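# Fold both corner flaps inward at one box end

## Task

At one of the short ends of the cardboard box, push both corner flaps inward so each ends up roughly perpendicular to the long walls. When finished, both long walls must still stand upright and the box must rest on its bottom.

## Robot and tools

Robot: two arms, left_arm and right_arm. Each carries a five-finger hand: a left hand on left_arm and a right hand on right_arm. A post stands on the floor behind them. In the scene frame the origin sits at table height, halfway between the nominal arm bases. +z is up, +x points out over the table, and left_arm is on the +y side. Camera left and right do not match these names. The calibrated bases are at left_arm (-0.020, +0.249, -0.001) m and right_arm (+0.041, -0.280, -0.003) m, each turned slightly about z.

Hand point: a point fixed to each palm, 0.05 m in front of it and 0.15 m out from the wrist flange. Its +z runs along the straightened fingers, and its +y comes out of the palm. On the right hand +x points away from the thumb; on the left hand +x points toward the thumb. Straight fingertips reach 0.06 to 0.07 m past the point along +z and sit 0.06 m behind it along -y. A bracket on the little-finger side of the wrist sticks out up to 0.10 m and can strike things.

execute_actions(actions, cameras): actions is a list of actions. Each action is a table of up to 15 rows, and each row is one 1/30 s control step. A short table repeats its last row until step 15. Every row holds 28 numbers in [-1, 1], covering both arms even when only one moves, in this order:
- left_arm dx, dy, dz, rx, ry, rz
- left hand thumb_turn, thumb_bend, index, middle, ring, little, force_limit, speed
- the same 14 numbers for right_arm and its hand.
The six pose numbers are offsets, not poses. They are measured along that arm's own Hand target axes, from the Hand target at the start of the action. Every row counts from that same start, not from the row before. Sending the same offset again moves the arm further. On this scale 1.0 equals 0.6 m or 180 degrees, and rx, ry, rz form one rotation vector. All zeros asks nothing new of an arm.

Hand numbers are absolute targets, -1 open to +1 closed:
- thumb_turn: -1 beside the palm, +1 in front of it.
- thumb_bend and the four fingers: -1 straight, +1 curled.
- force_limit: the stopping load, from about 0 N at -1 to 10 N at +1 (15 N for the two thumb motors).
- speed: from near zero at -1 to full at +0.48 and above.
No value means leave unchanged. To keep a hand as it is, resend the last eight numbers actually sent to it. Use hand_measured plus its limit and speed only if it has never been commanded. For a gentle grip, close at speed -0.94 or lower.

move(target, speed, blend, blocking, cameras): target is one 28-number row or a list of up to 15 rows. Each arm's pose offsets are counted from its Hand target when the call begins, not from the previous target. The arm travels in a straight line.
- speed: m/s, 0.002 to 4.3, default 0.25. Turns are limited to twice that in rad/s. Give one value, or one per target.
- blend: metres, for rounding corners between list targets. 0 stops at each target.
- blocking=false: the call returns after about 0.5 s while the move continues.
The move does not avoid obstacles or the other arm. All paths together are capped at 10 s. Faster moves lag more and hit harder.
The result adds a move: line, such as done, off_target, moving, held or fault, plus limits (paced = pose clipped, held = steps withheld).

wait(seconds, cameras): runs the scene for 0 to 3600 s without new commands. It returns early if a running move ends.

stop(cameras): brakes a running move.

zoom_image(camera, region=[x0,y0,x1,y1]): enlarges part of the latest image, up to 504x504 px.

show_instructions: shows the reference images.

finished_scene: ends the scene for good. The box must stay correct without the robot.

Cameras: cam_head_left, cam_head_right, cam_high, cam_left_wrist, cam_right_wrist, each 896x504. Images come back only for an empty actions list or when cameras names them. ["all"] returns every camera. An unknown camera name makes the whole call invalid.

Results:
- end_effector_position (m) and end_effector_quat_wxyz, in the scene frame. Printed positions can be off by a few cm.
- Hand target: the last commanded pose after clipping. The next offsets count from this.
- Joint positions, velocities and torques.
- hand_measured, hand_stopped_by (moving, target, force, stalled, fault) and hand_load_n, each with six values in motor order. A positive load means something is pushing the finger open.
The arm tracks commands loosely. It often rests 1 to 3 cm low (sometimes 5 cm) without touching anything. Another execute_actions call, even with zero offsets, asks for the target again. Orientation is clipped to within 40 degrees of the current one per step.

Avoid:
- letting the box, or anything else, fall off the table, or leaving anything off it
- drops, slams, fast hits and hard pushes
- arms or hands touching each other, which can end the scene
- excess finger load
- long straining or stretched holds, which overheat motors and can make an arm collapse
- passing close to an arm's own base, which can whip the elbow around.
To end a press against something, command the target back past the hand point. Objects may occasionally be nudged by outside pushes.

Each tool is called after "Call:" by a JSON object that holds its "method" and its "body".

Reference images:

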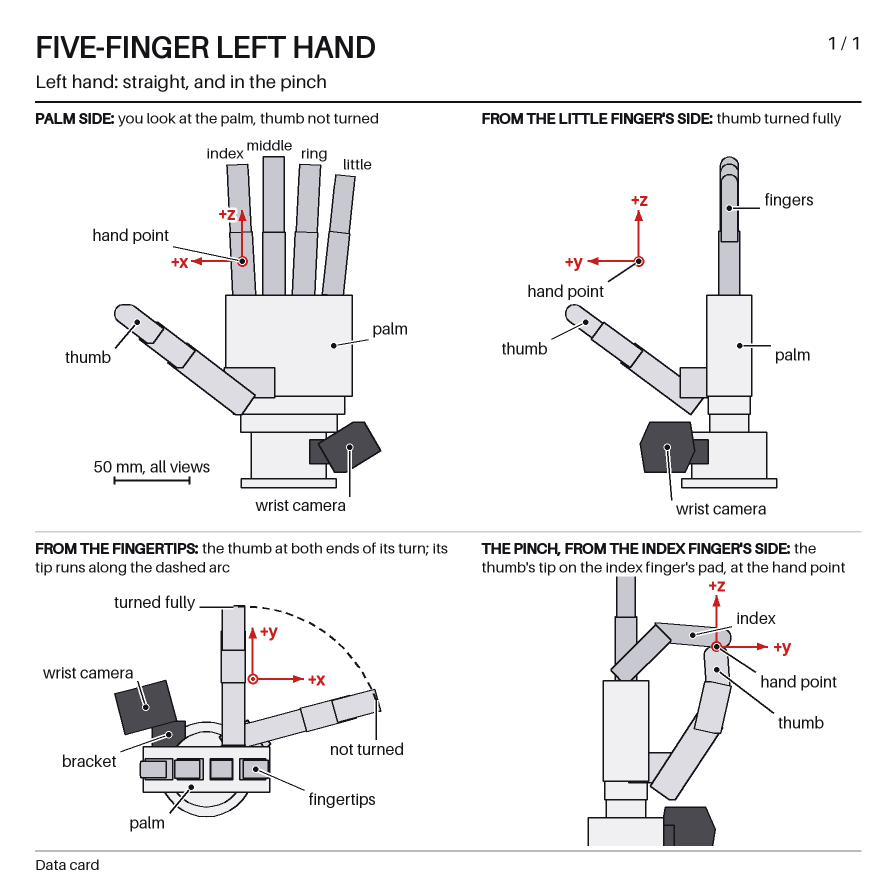

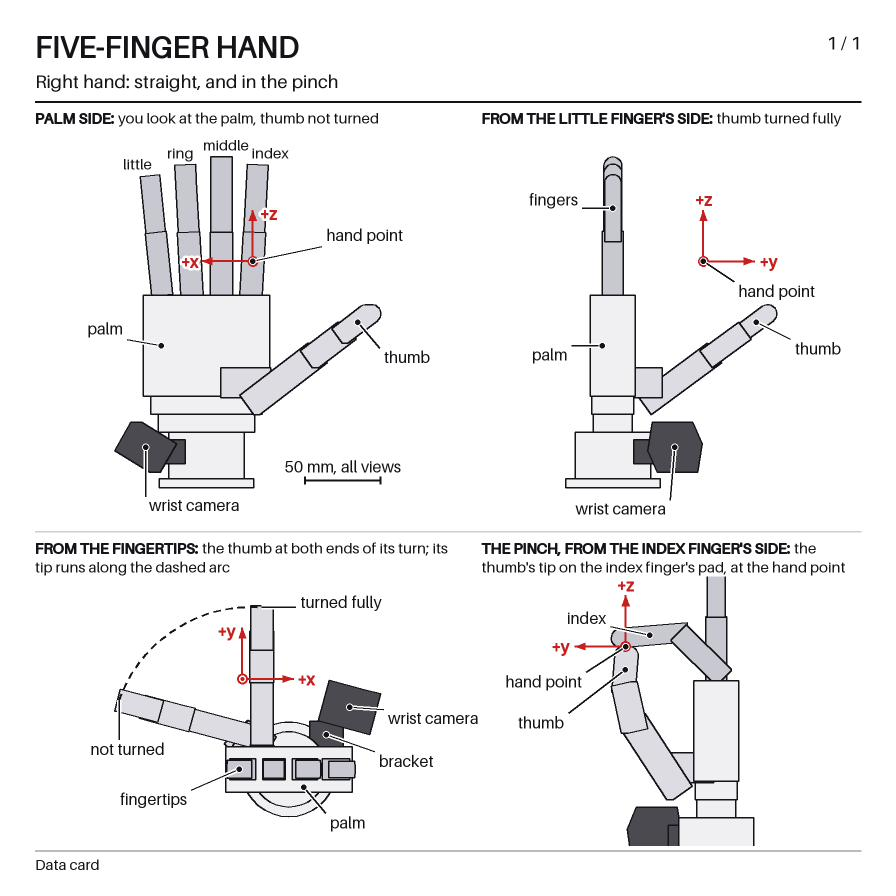

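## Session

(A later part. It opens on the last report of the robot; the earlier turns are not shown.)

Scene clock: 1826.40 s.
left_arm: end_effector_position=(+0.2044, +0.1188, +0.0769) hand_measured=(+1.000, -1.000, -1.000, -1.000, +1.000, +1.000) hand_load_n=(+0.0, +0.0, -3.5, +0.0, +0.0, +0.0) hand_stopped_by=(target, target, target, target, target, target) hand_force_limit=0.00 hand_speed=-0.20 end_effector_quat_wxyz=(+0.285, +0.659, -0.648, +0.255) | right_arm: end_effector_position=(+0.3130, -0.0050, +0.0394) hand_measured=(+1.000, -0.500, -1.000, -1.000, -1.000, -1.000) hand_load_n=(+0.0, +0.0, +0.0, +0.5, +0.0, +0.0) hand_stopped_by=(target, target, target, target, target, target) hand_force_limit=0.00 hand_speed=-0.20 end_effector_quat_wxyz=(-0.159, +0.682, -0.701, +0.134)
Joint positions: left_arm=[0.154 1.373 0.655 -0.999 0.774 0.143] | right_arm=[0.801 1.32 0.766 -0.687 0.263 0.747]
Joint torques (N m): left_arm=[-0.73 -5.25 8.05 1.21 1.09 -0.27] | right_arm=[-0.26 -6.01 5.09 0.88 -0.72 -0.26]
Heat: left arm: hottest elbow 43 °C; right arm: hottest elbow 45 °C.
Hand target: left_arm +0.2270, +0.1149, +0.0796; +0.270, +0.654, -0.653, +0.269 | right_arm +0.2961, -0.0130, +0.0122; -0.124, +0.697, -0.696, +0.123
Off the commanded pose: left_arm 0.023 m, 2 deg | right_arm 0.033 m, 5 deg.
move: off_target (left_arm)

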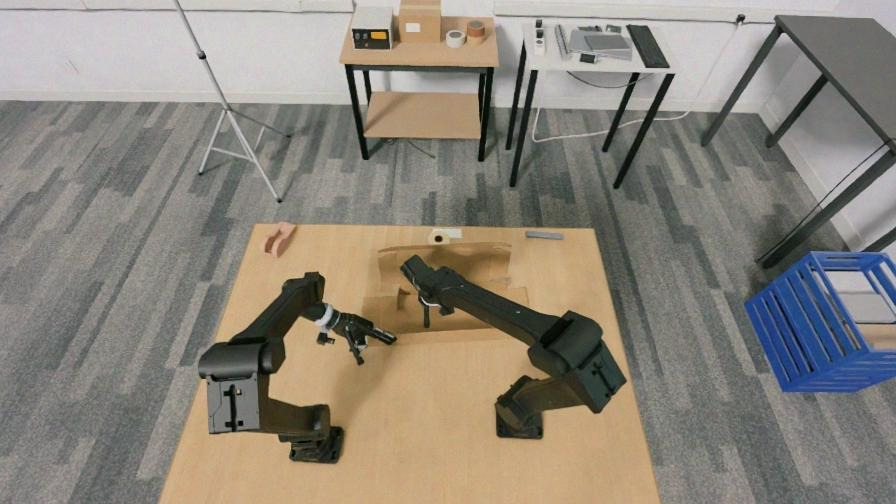

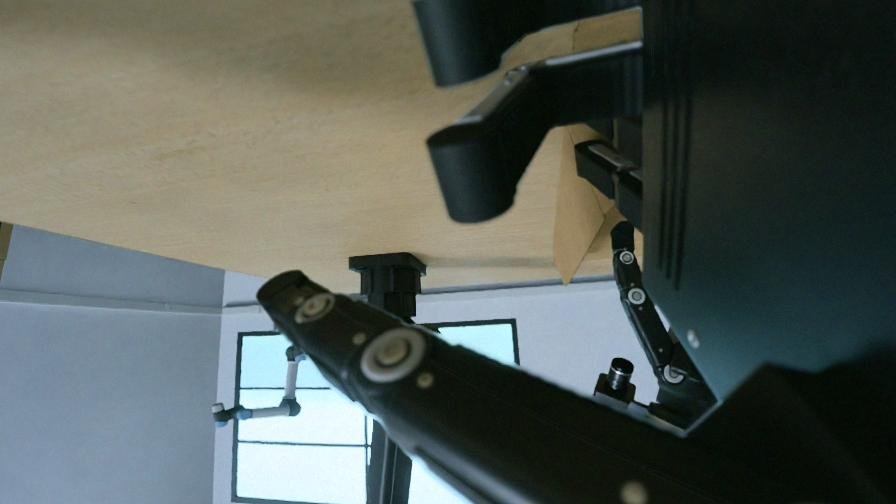

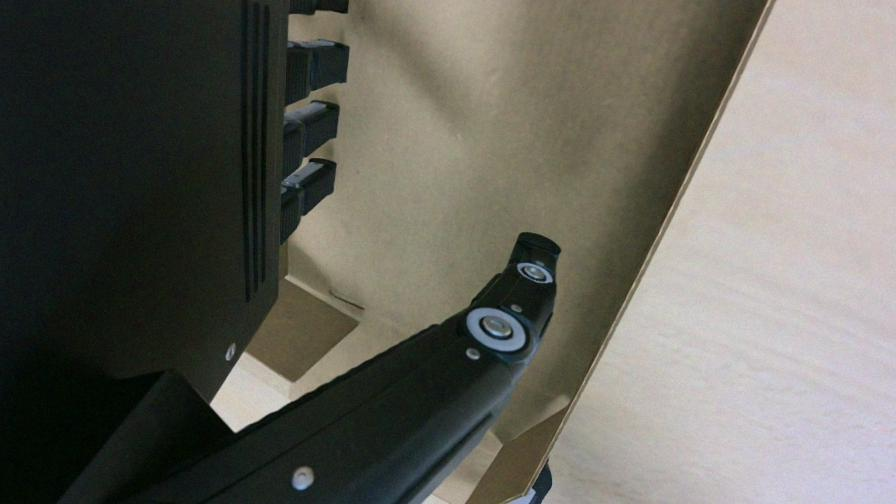

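Call:
{"method": "move", "body": {"target": [[-0.0519,0.1033,-0.066,0,0,0, 1,-1,-1,-1,1,1,0,-0.2, 0,0,0,0,0,0, 1,-0.5,-1,-1,-1,-1,0,-0.2]], "speed": 0.06, "cameras": ["cam_head_left","cam_head_right","cam_left_wrist","cam_right_wrist"]}}

Call:
{"method": "zoom_image", "body": {"camera": "cam_head_left", "region": [330, 225, 550, 365]}}

Call:
{"method": "zoom_image", "body": {"camera": "cam_head_left", "region": [340, 270, 440, 360]}}

Scene clock: 1874.90 s.
left_arm: end_effector_position=(+0.1691, +0.1632, +0.0850) hand_measured=(+1.000, -1.000, -1.000, -1.000, +1.000, +1.000) hand_load_n=(-0.5, +0.0, +0.0, +0.0, +0.0, +0.0) hand_stopped_by=(target, target, target, target, target, target) hand_force_limit=0.00 hand_speed=-0.20 end_effector_quat_wxyz=(+0.269, +0.652, -0.655, +0.271) | right_arm: end_effector_position=(+0.3136, -0.0026, +0.0395) hand_measured=(+1.000, -0.500, -1.000, -1.000, -1.000, -1.000) hand_load_n=(+0.0, +0.0, +0.0, +0.5, +0.0, +0.0) hand_stopped_by=(target, target, target, target, target, target) hand_force_limit=0.00 hand_speed=-0.20 end_effector_quat_wxyz=(-0.162, +0.682, -0.701, +0.131)
Joint positions: left_arm=[0.341 1.29 0.611 -1.165 0.743 0.399] | right_arm=[0.801 1.322 0.766 -0.679 0.256 0.747]
Joint torques (N m): left_arm=[1.73 -5.95 4.98 -0.75 0.6 0.04] | right_arm=[-0.56 -6.07 5.22 0.53 -0.45 -0.24]
Heat: left arm: hottest elbow 47 °C; right arm: hottest elbow 45 °C.
Hand target: left_arm +0.1650, +0.1649, +0.0858; +0.270, +0.654, -0.654, +0.269 | right_arm +0.2961, -0.0130, +0.0122; -0.124, +0.697, -0.696, +0.123
Off the commanded pose: left_arm 0.004 m, 0 deg | right_arm 0.034 m, 5 deg.
move: done

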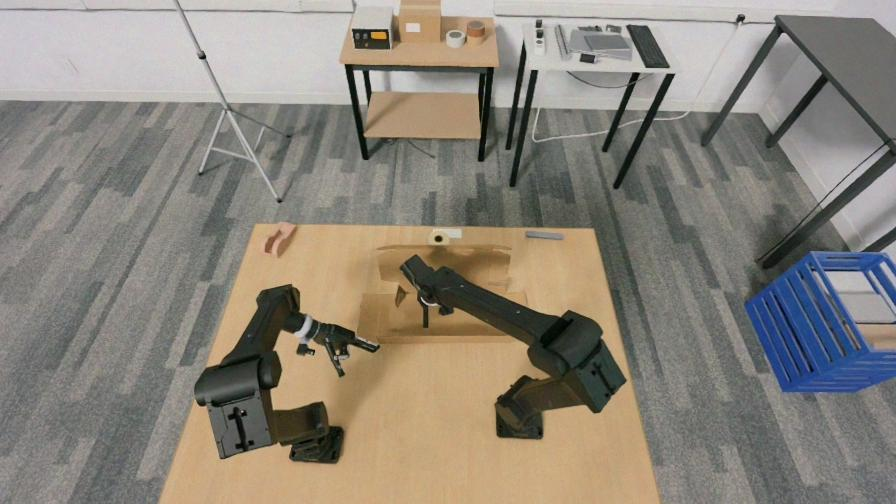

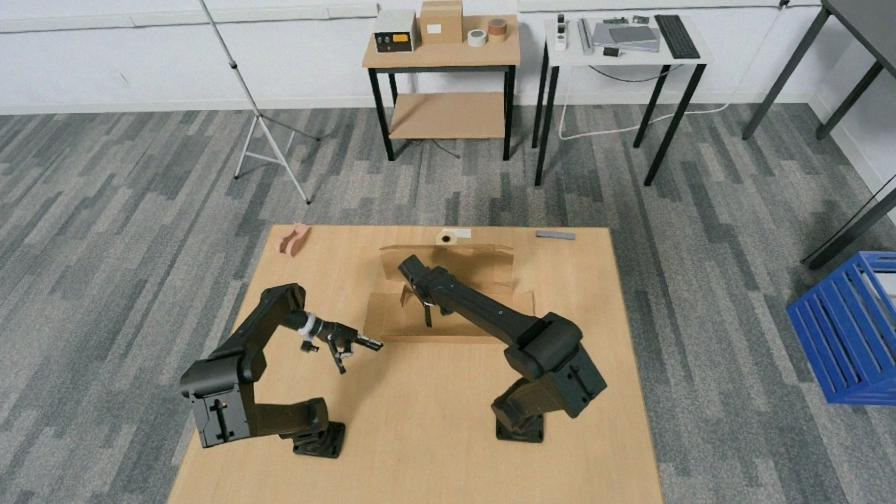

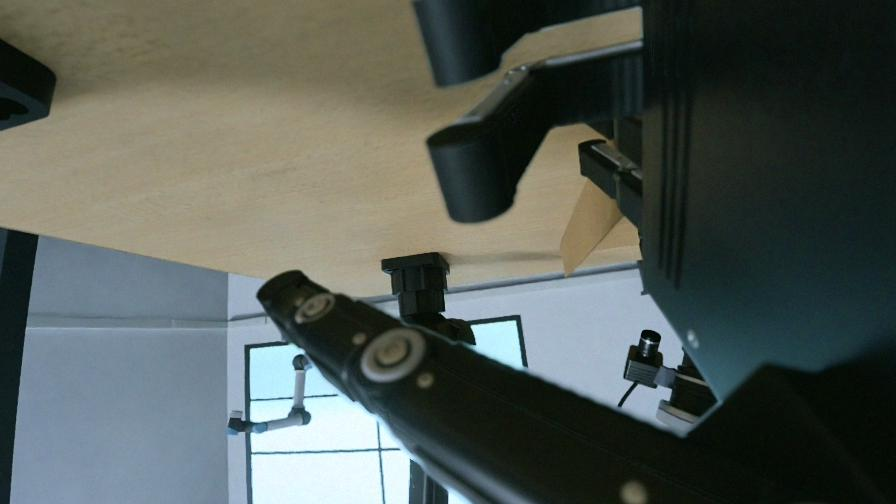

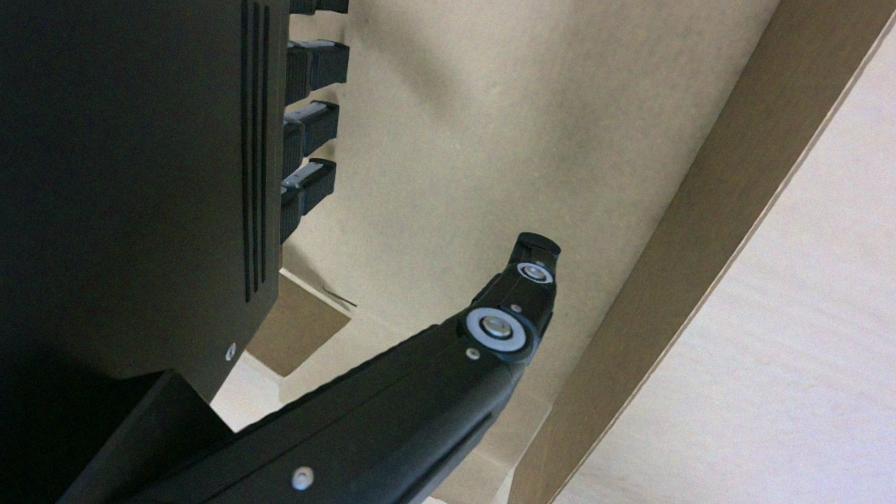

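Scaled by 2.291.

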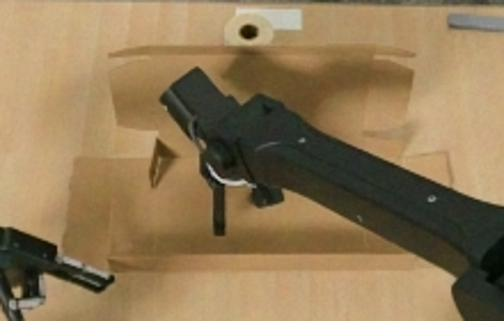

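Scaled by 5.040.

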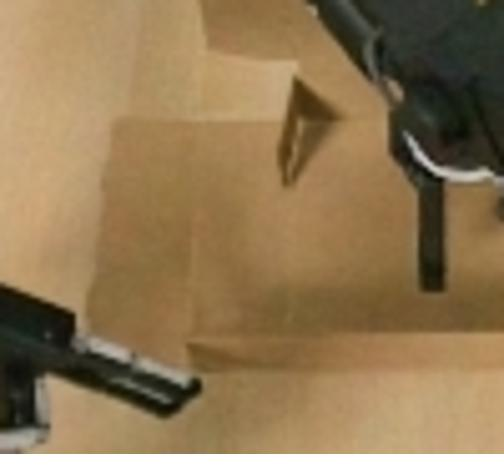

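Call:
{"method": "move", "body": {"target": [[0,0,0,0,0,0, 1,-1,-1,-1,1,1,0,-0.2, -0.0133,-0.0678,-0.1669,0,0,0, 1,1,-1,-1,-1,-1,0,-0.2],[0,0,0,0,0,0, 1,-1,-1,-1,1,1,0,-0.2, -0.0267,0.034,-0.204,-0.1494,0,0, 1,1,-1,-1,-1,-1,0,-0.2],[0,0,0,0,0,0, 1,-1,-1,-1,1,1,0,-0.2, -0.0267,0.0678,-0.1648,-0.1494,0,0, 1,1,-1,-1,-1,-1,0,-0.2]], "speed": [0.1,0.15,0.08], "cameras": ["cam_head_left","cam_high","cam_left_wrist","cam_right_wrist"]}}

Call:
{"method": "zoom_image", "body": {"camera": "cam_head_left", "region": [330, 225, 550, 365]}}

Scene clock: 1929.90 s.
left_arm: end_effector_position=(+0.1691, +0.1633, +0.0850) hand_measured=(+1.000, -1.000, -1.000, -1.000, +1.000, +1.000) hand_load_n=(-0.5, -0.5, +0.0, +0.0, +0.0, +0.0) hand_stopped_by=(target, target, target, target, target, target) hand_force_limit=0.00 hand_speed=-0.20 end_effector_quat_wxyz=(+0.269, +0.652, -0.655, +0.271) | right_arm: end_effector_position=(+0.2268, +0.0008, +0.0981) hand_measured=(+1.000, +0.970, -1.000, -1.000, -1.000, -1.000) hand_load_n=(+1.0, +12.0, +0.0, +0.0, +0.0, +0.0) hand_stopped_by=(target, force, target, target, target, target) hand_force_limit=0.00 hand_speed=-0.20 end_effector_quat_wxyz=(+0.035, +0.707, -0.705, -0.041)
Joint positions: left_arm=[0.342 1.29 0.611 -1.165 0.743 0.4] | right_arm=[0.788 1.388 0.973 -1.229 -0.08 0.745]
Joint torques (N m): left_arm=[1.49 -6.18 4.94 -0.87 0.61 0.07] | right_arm=[-0.09 -8.64 6.67 0.53 -0.14 -0.1]
Heat: left arm: hottest elbow 43 °C; right arm: hottest elbow 46 °C.
Hand target: left_arm +0.1651, +0.1649, +0.0858; +0.270, +0.654, -0.653, +0.269 | right_arm +0.2238, +0.0029, +0.0911; +0.042, +0.706, -0.705, -0.042
Off the commanded pose: left_arm 0.004 m, 0 deg | right_arm 0.008 m, 1 deg.
move: done

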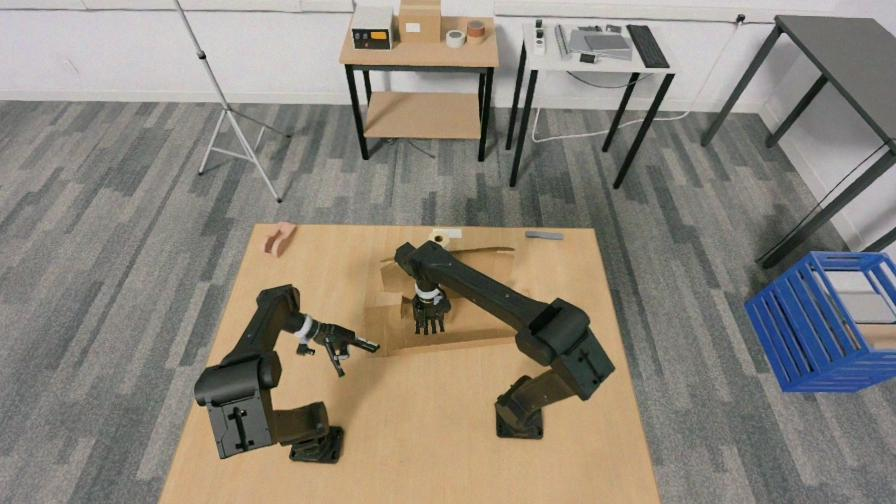

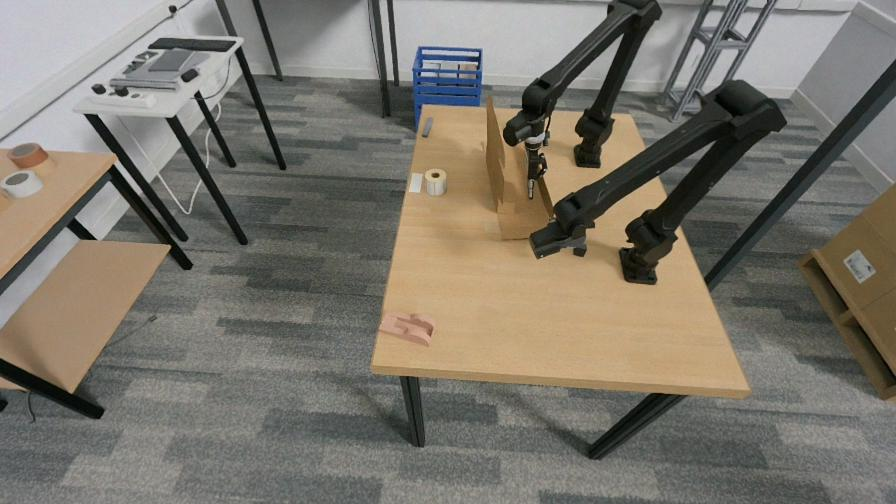

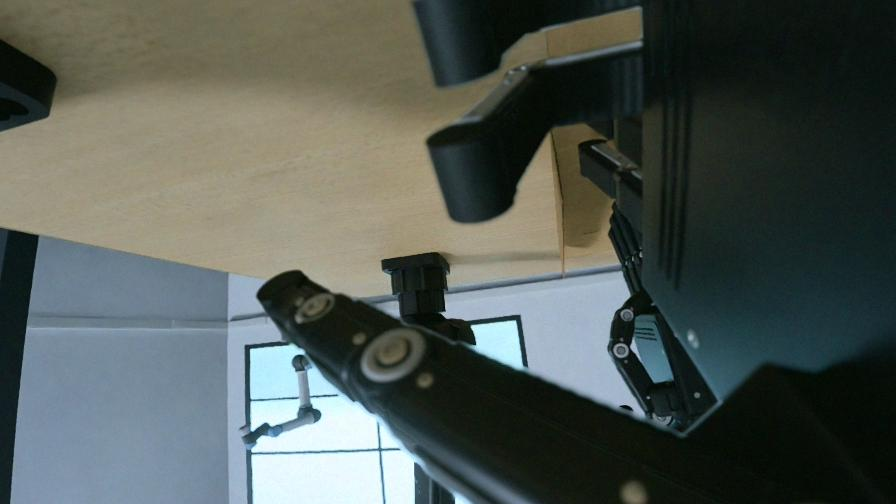

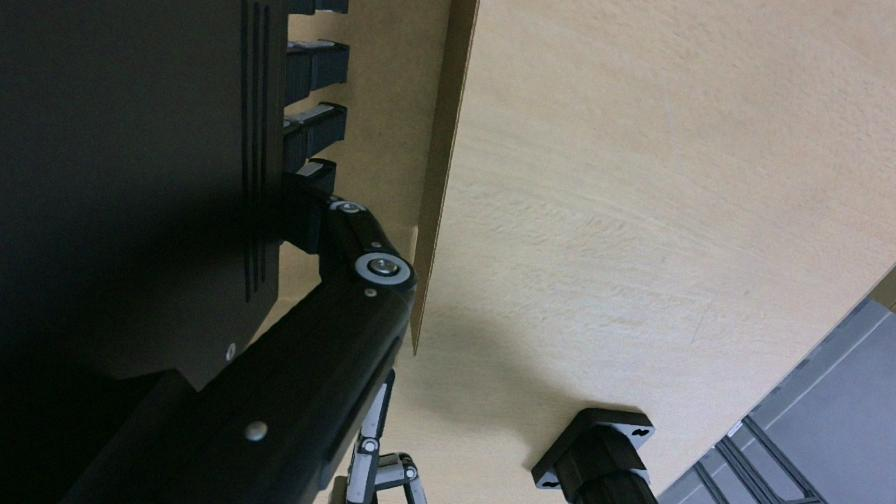

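Scaled by 2.291.

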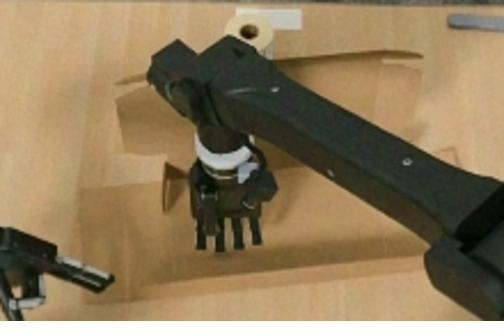

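Call:
{"method": "move", "body": {"target": [[0,0,0,0,0,0, 1,-1,-1,-1,1,1,0,-0.2, -0.0533,-0.082,0.0388,0.1494,0,0, 1,0.7,-1,-1,-1,-1,0,-0.2],[0,0,0,0,0,0, 1,-1,-1,-1,1,1,0,-0.2, -0.0533,-0.1683,0.0317,0.1494,0,0, 1,0.7,-1,-1,-1,-1,0,-0.2]], "speed": [0.12,0.05], "cameras": ["cam_head_left","cam_high","cam_right_wrist"]}}

Call:
{"method": "zoom_image", "body": {"camera": "cam_head_left", "region": [330, 225, 550, 365]}}

Scene clock: 1969.07 s.
left_arm: end_effector_position=(+0.1691, +0.1633, +0.0850) hand_measured=(+1.000, -1.000, -1.000, -1.000, +1.000, +1.000) hand_load_n=(+0.0, +0.0, +0.0, +0.0, +0.0, +0.0) hand_stopped_by=(target, target, target, target, target, target) hand_force_limit=0.00 hand_speed=-0.20 end_effector_quat_wxyz=(+0.269, +0.652, -0.655, +0.271) | right_arm: end_effector_position=(+0.3066, +0.0242, +0.0532) hand_measured=(+1.000, +0.700, -1.000, -1.000, -1.000, -1.000) hand_load_n=(+0.0, +0.0, +0.0, +0.0, +0.0, +0.0) hand_stopped_by=(target, target, target, target, target, target) hand_force_limit=0.00 hand_speed=-0.20 end_effector_quat_wxyz=(-0.111, +0.698, -0.696, +0.123)
Joint positions: left_arm=[0.342 1.29 0.611 -1.165 0.743 0.4] | right_arm=[0.857 1.408 0.908 -0.852 0.253 0.789]
Joint torques (N m): left_arm=[1.14 -5.89 5.01 -0.83 0.62 0.04] | right_arm=[-2.14 -9.58 10.3 1.1 0.17 -0.24]
Heat: left arm: hottest elbow 42 °C; right arm: hottest elbow 47 °C.
Hand target: left_arm +0.1651, +0.1649, +0.0858; +0.270, +0.654, -0.653, +0.269 | right_arm +0.3218, +0.0350, +0.0603; -0.123, +0.697, -0.696, +0.123
Off the commanded pose: left_arm 0.004 m, 0 deg | right_arm 0.020 m, 1 deg.
move: off_target (right_arm)

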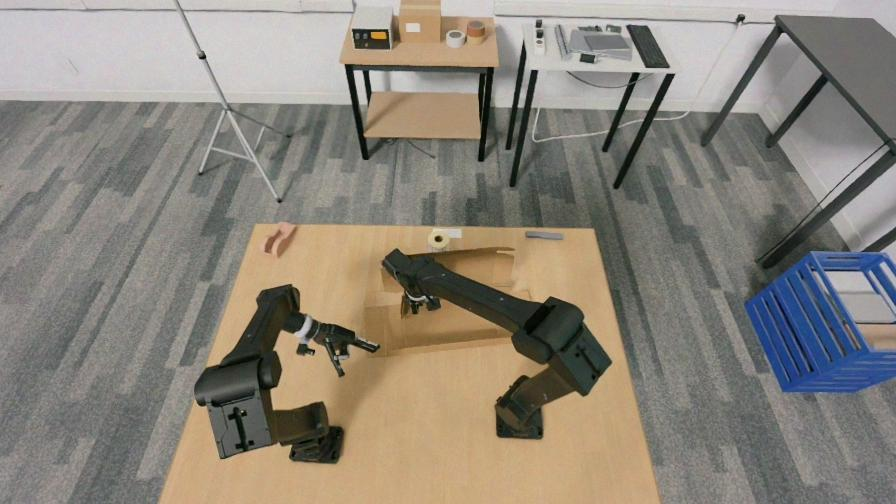

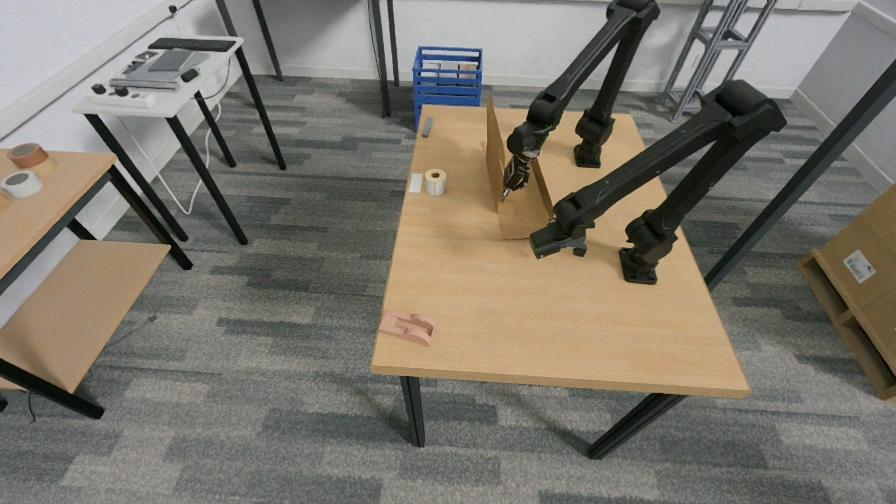

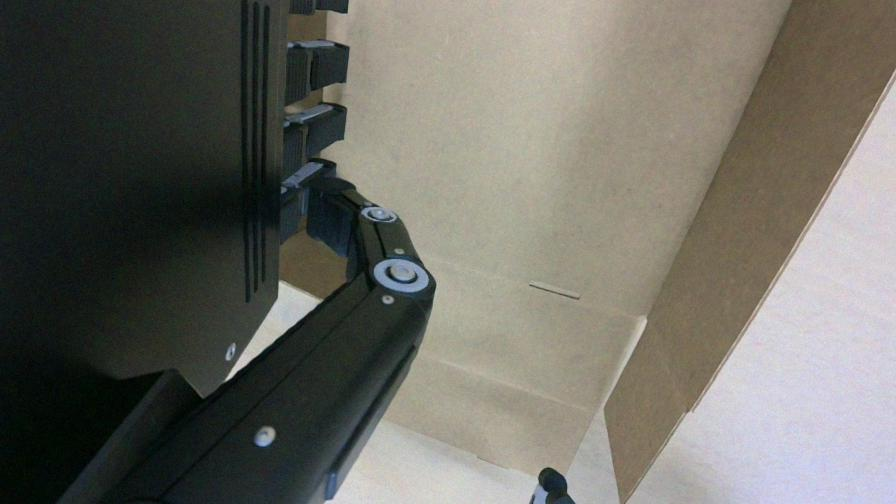

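Scaled by 2.291.

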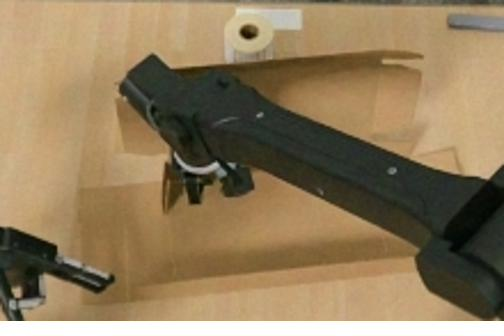

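Call:
{"method": "move", "body": {"target": [[0,0,0,0,0,0, 1,-1,-1,-1,1,1,0,-0.2, 0,-0.047,0.0171,0,0,0, 1,0.7,-1,-1,-1,-1,0,-0.2]], "speed": [0.05], "cameras": ["cam_head_left","cam_high","cam_right_wrist"]}}

Call:
{"method": "zoom_image", "body": {"camera": "cam_head_left", "region": [330, 225, 550, 365]}}

Scene clock: 1984.57 s.
left_arm: end_effector_position=(+0.1691, +0.1633, +0.0850) hand_measured=(+1.000, -1.000, -1.000, -1.000, +1.000, +1.000) hand_load_n=(+0.0, +0.0, +0.0, +0.0, +0.0, +0.0) hand_stopped_by=(target, target, target, target, target, target) hand_force_limit=0.00 hand_speed=-0.20 end_effector_quat_wxyz=(+0.269, +0.652, -0.655, +0.271) | right_arm: end_effector_position=(+0.3349, +0.0245, +0.0534) hand_measured=(+1.000, +0.700, -1.000, -1.000, -1.000, -1.000) hand_load_n=(+0.0, +0.0, +0.0, -0.5, +0.0, +0.0) hand_stopped_by=(target, target, target, target, target, target) hand_force_limit=0.00 hand_speed=-0.20 end_effector_quat_wxyz=(-0.110, +0.699, -0.696, +0.123)
Joint positions: left_arm=[0.342 1.29 0.611 -1.165 0.743 0.4] | right_arm=[0.805 1.458 0.961 -0.843 0.24 0.736]
Joint torques (N m): left_arm=[1.85 -6.83 4.86 -0.8 0.58 0.04] | right_arm=[-1.38 -9.93 10.45 1.28 0.12 -0.23]
Heat: left arm: hottest elbow 42 °C; right arm: hottest elbow 52 °C.
Hand target: left_arm +0.1651, +0.1649, +0.0858; +0.270, +0.654, -0.653, +0.269 | right_arm +0.3519, +0.0350, +0.0602; -0.123, +0.697, -0.696, +0.123
Off the commanded pose: left_arm 0.004 m, 0 deg | right_arm 0.021 m, 2 deg.
move: off_target (right_arm)

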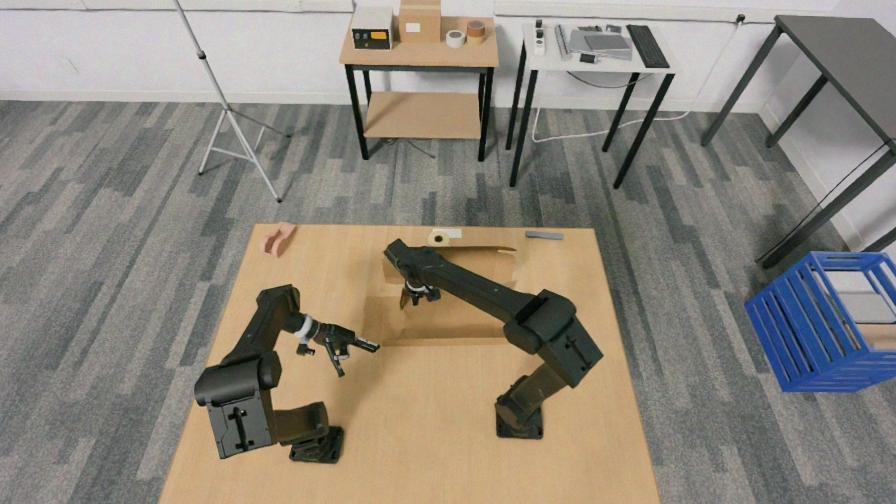

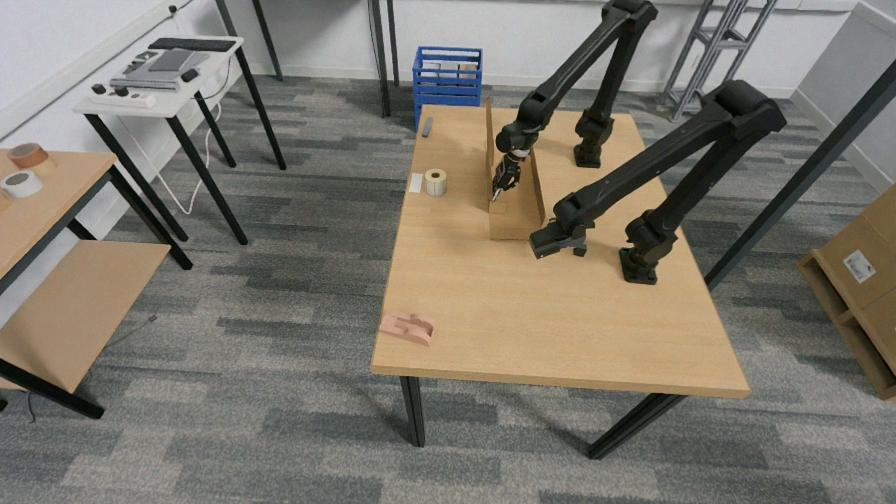

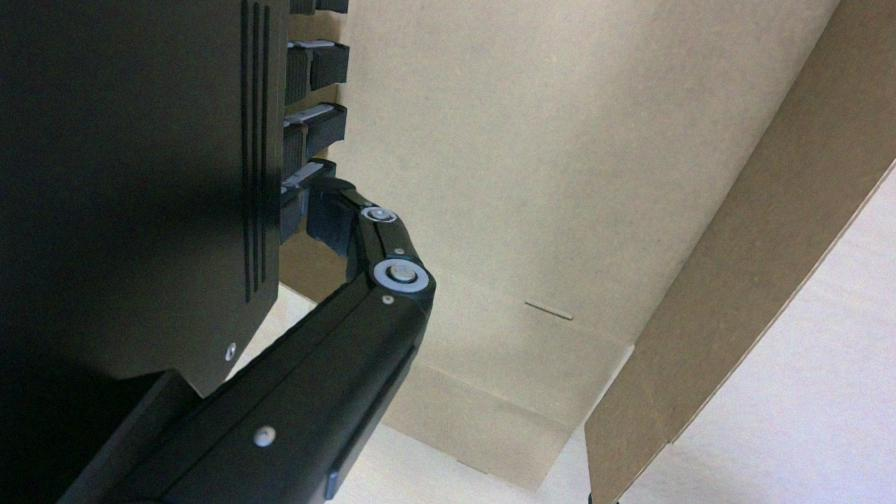

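Scaled by 2.291.

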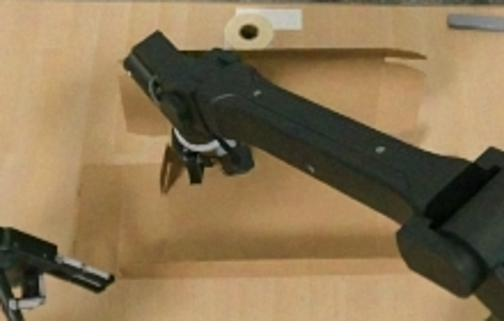

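Call:
{"method": "move", "body": {"target": [[0,0,0,0,0,0, 1,-1,-1,-1,1,1,0,-0.2, 0,-0.0313,0.0114,0,0,0, 1,0.7,-1,-1,-1,-1,0,-0.2],[0,0,0,0,0,0, 1,-1,-1,-1,1,1,0,-0.2, 0,0.03,-0.01,0,0,0, 1,0.7,-1,-1,-1,-1,0,-0.2],[0,0,0,0,0,0, 1,-1,-1,-1,1,1,0,-0.2, 0,0.07,-0.15,0,0,0, 1,0.7,-1,-1,-1,-1,0,-0.2]], "speed": [0.05,0.08,0.15], "cameras": ["cam_head_left","cam_high","cam_right_wrist"]}}

Call:
{"method": "zoom_image", "body": {"camera": "cam_head_left", "region": [330, 225, 550, 365]}}

Scene clock: 2004.07 s.
left_arm: end_effector_position=(+0.1691, +0.1633, +0.0850) hand_measured=(+1.000, -1.000, -1.000, -1.000, +1.000, +1.000) hand_load_n=(+0.0, +0.0, +0.0, +0.0, +0.0, +0.0) hand_stopped_by=(target, target, target, target, target, target) hand_force_limit=0.00 hand_speed=-0.20 end_effector_quat_wxyz=(+0.269, +0.652, -0.655, +0.271) | right_arm: end_effector_position=(+0.2762, +0.0227, +0.1152) hand_measured=(+1.000, +0.700, -1.000, -1.000, -1.000, -1.000) hand_load_n=(+0.0, +0.0, +0.0, +0.0, +0.0, +0.0) hand_stopped_by=(target, target, target, target, target, target) hand_force_limit=0.00 hand_speed=-0.20 end_effector_quat_wxyz=(-0.108, +0.700, -0.695, +0.124)
Joint positions: left_arm=[0.342 1.29 0.611 -1.165 0.743 0.4] | right_arm=[0.917 1.289 0.973 -1.058 0.266 0.845]
Joint torques (N m): left_arm=[1.08 -5.89 4.96 -0.72 0.61 0.05] | right_arm=[0.21 -9.7 10.8 0.31 0.34 0]
Heat: left arm: hottest elbow 42 °C; right arm: hottest elbow 52 °C.
Hand target: left_arm +0.1651, +0.1649, +0.0858; +0.270, +0.654, -0.653, +0.269 | right_arm +0.2815, +0.0348, +0.1304; -0.124, +0.697, -0.696, +0.123
Off the commanded pose: left_arm 0.004 m, 0 deg | right_arm 0.020 m, 2 deg.
move: off_target (right_arm)

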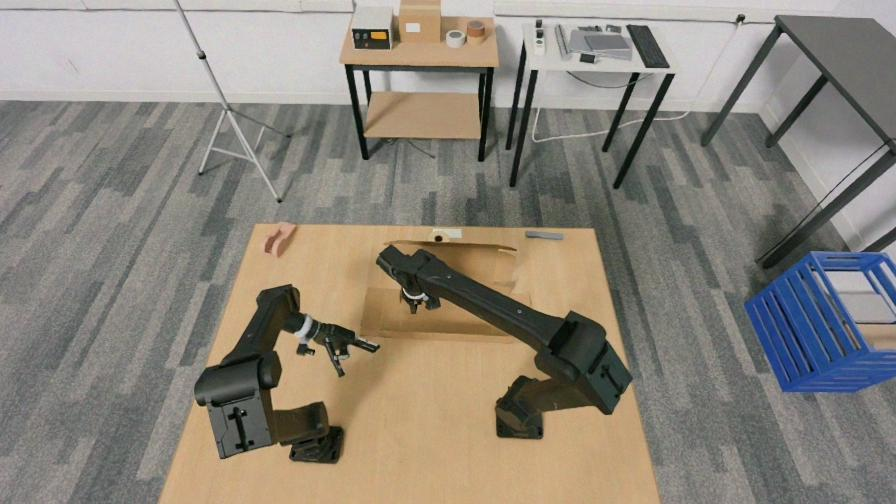

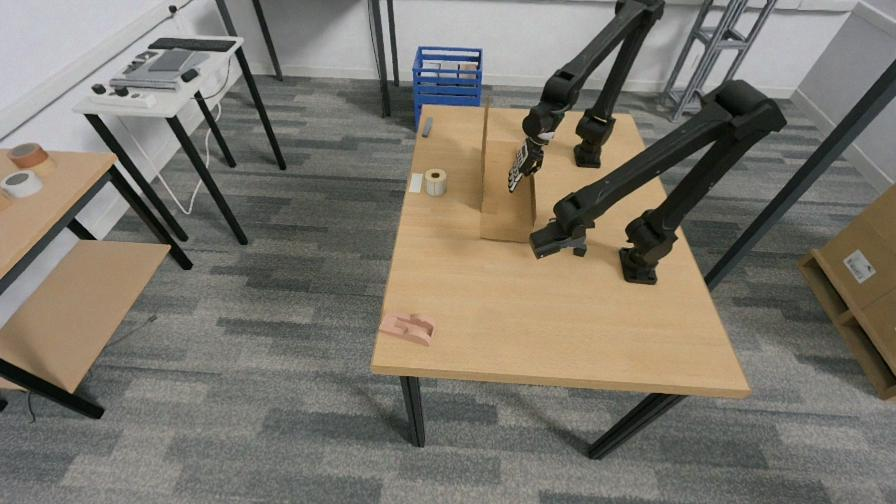

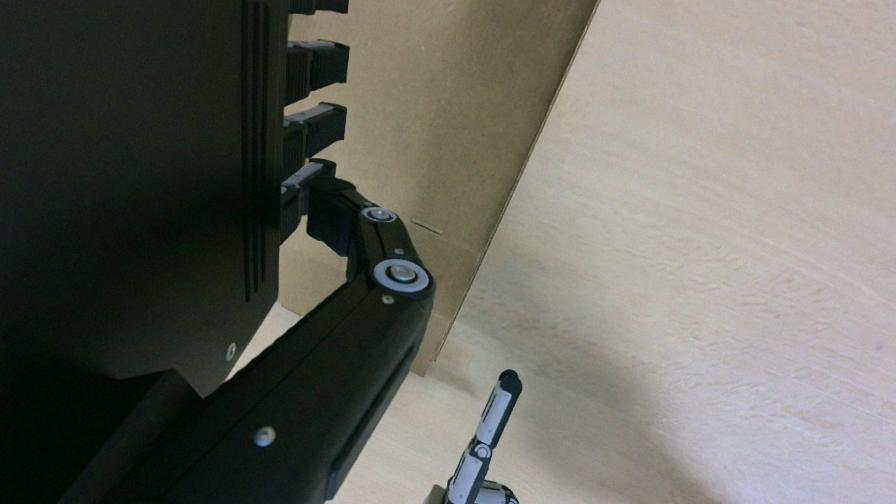

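Scaled by 2.291.

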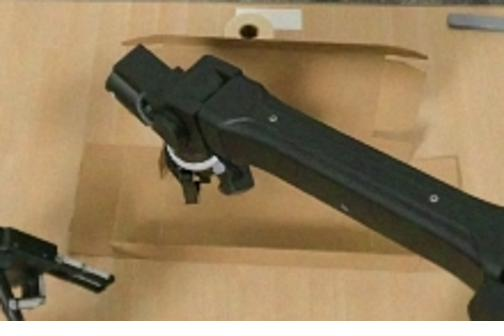

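Call:
{"method": "move", "body": {"target": [[0,0,0,0,0,0, 1,-1,-1,-1,1,1,0,-0.2, 0.0613,0.0728,-0.0265,-0.1494,0,0, 1,0.7,-1,-1,-1,-1,0,-0.2],[0,0,0,0,0,0, 1,-1,-1,-1,1,1,0,-0.2, 0.0613,0.1072,0.0238,-0.1494,0,0, 1,0.7,-1,-1,-1,-1,0,-0.2]], "speed": [0.12,0.08], "cameras": ["cam_head_left","cam_high","cam_right_wrist","cam_left_wrist"]}}

Call:
{"method": "zoom_image", "body": {"camera": "cam_head_left", "region": [330, 225, 550, 365]}}

Call:
{"method": "zoom_image", "body": {"camera": "cam_high", "region": [440, 80, 640, 280]}}

Scene clock: 2029.43 s.
left_arm: end_effector_position=(+0.1691, +0.1633, +0.0850) hand_measured=(+1.000, -1.000, -1.000, -1.000, +1.000, +1.000) hand_load_n=(-0.5, +0.0, +0.0, +0.0, +0.0, +0.0) hand_stopped_by=(target, target, target, target, target, target) hand_force_limit=0.00 hand_speed=-0.20 end_effector_quat_wxyz=(+0.269, +0.652, -0.655, +0.271) | right_arm: end_effector_position=(+0.2282, -0.0034, +0.1015) hand_measured=(+1.000, +0.700, -1.000, -1.000, -1.000, -1.000) hand_load_n=(+0.0, +0.0, +0.0, +0.0, +0.0, +0.0) hand_stopped_by=(target, target, target, target, target, target) hand_force_limit=0.00 hand_speed=-0.20 end_effector_quat_wxyz=(+0.036, +0.706, -0.706, -0.041)
Joint positions: left_arm=[0.342 1.29 0.611 -1.165 0.743 0.4] | right_arm=[0.777 1.38 0.975 -1.24 -0.079 0.737]
Joint torques (N m): left_arm=[1.03 -6.12 4.96 -0.87 0.57 0.06] | right_arm=[-0.38 -9.17 6.83 0.65 -0.13 -0.1]
Heat: left arm: hottest elbow 42 °C; right arm: hottest elbow 54 °C.
Hand target: left_arm +0.1651, +0.1649, +0.0858; +0.270, +0.654, -0.653, +0.269 | right_arm +0.2261, -0.0020, +0.0949; +0.042, +0.706, -0.705, -0.042
Off the commanded pose: left_arm 0.004 m, 0 deg | right_arm 0.007 m, 1 deg.
move: done
Images, in order (width x height): cam_head_left 896x504, cam_high 896x504, cam_left_wrist 896x504, cam_right_wrist 896x504.

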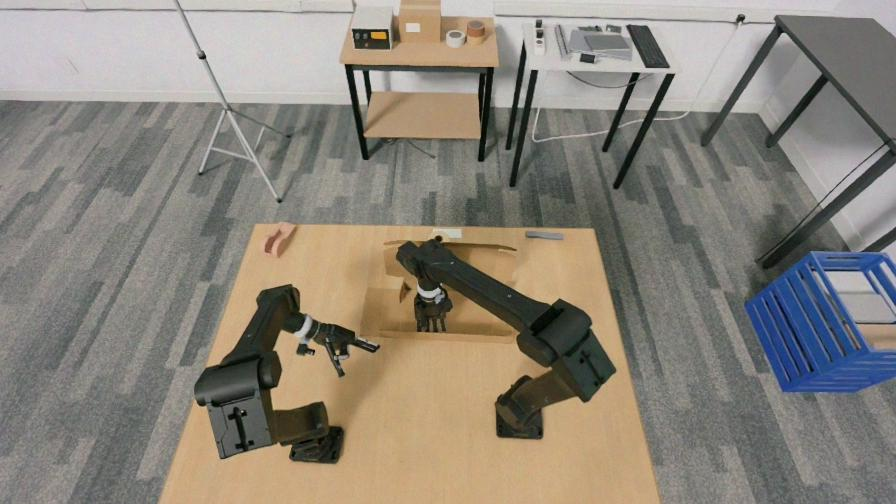

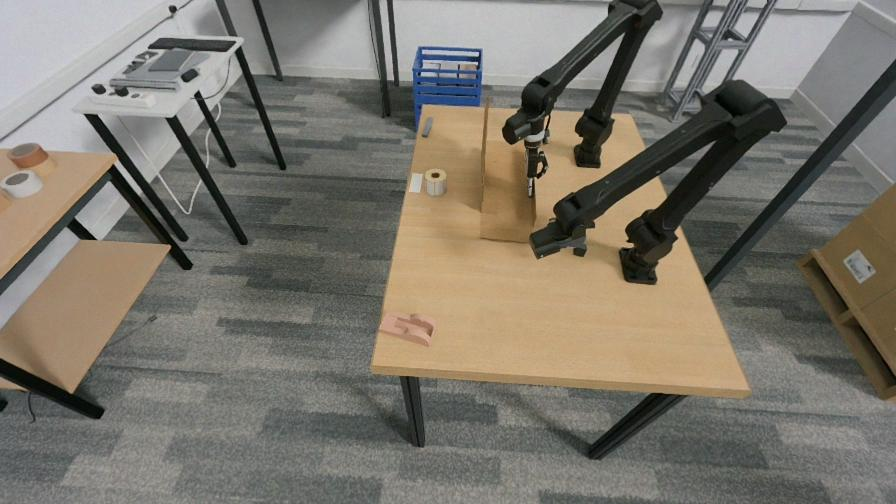

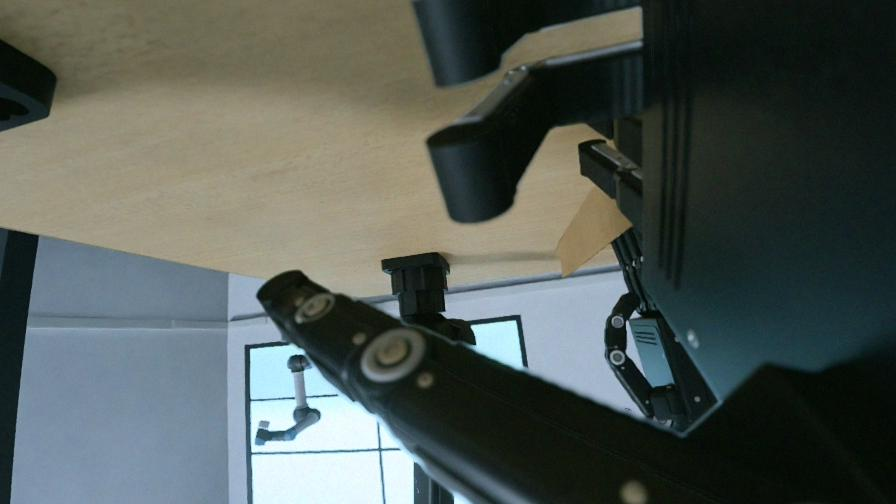

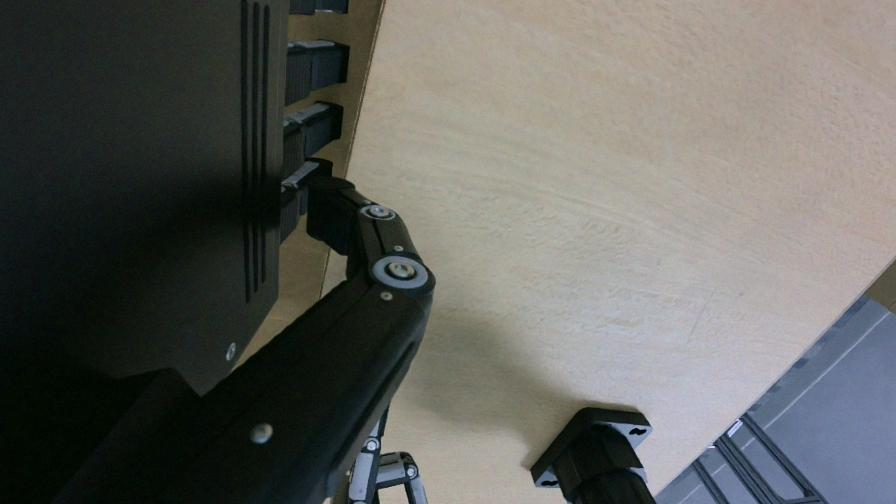

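Scaled by 2.291.

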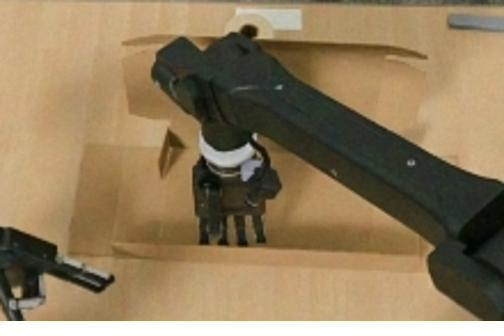

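Scaled by 2.520.

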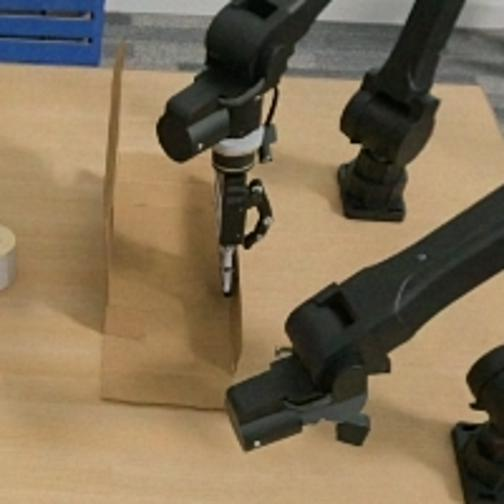

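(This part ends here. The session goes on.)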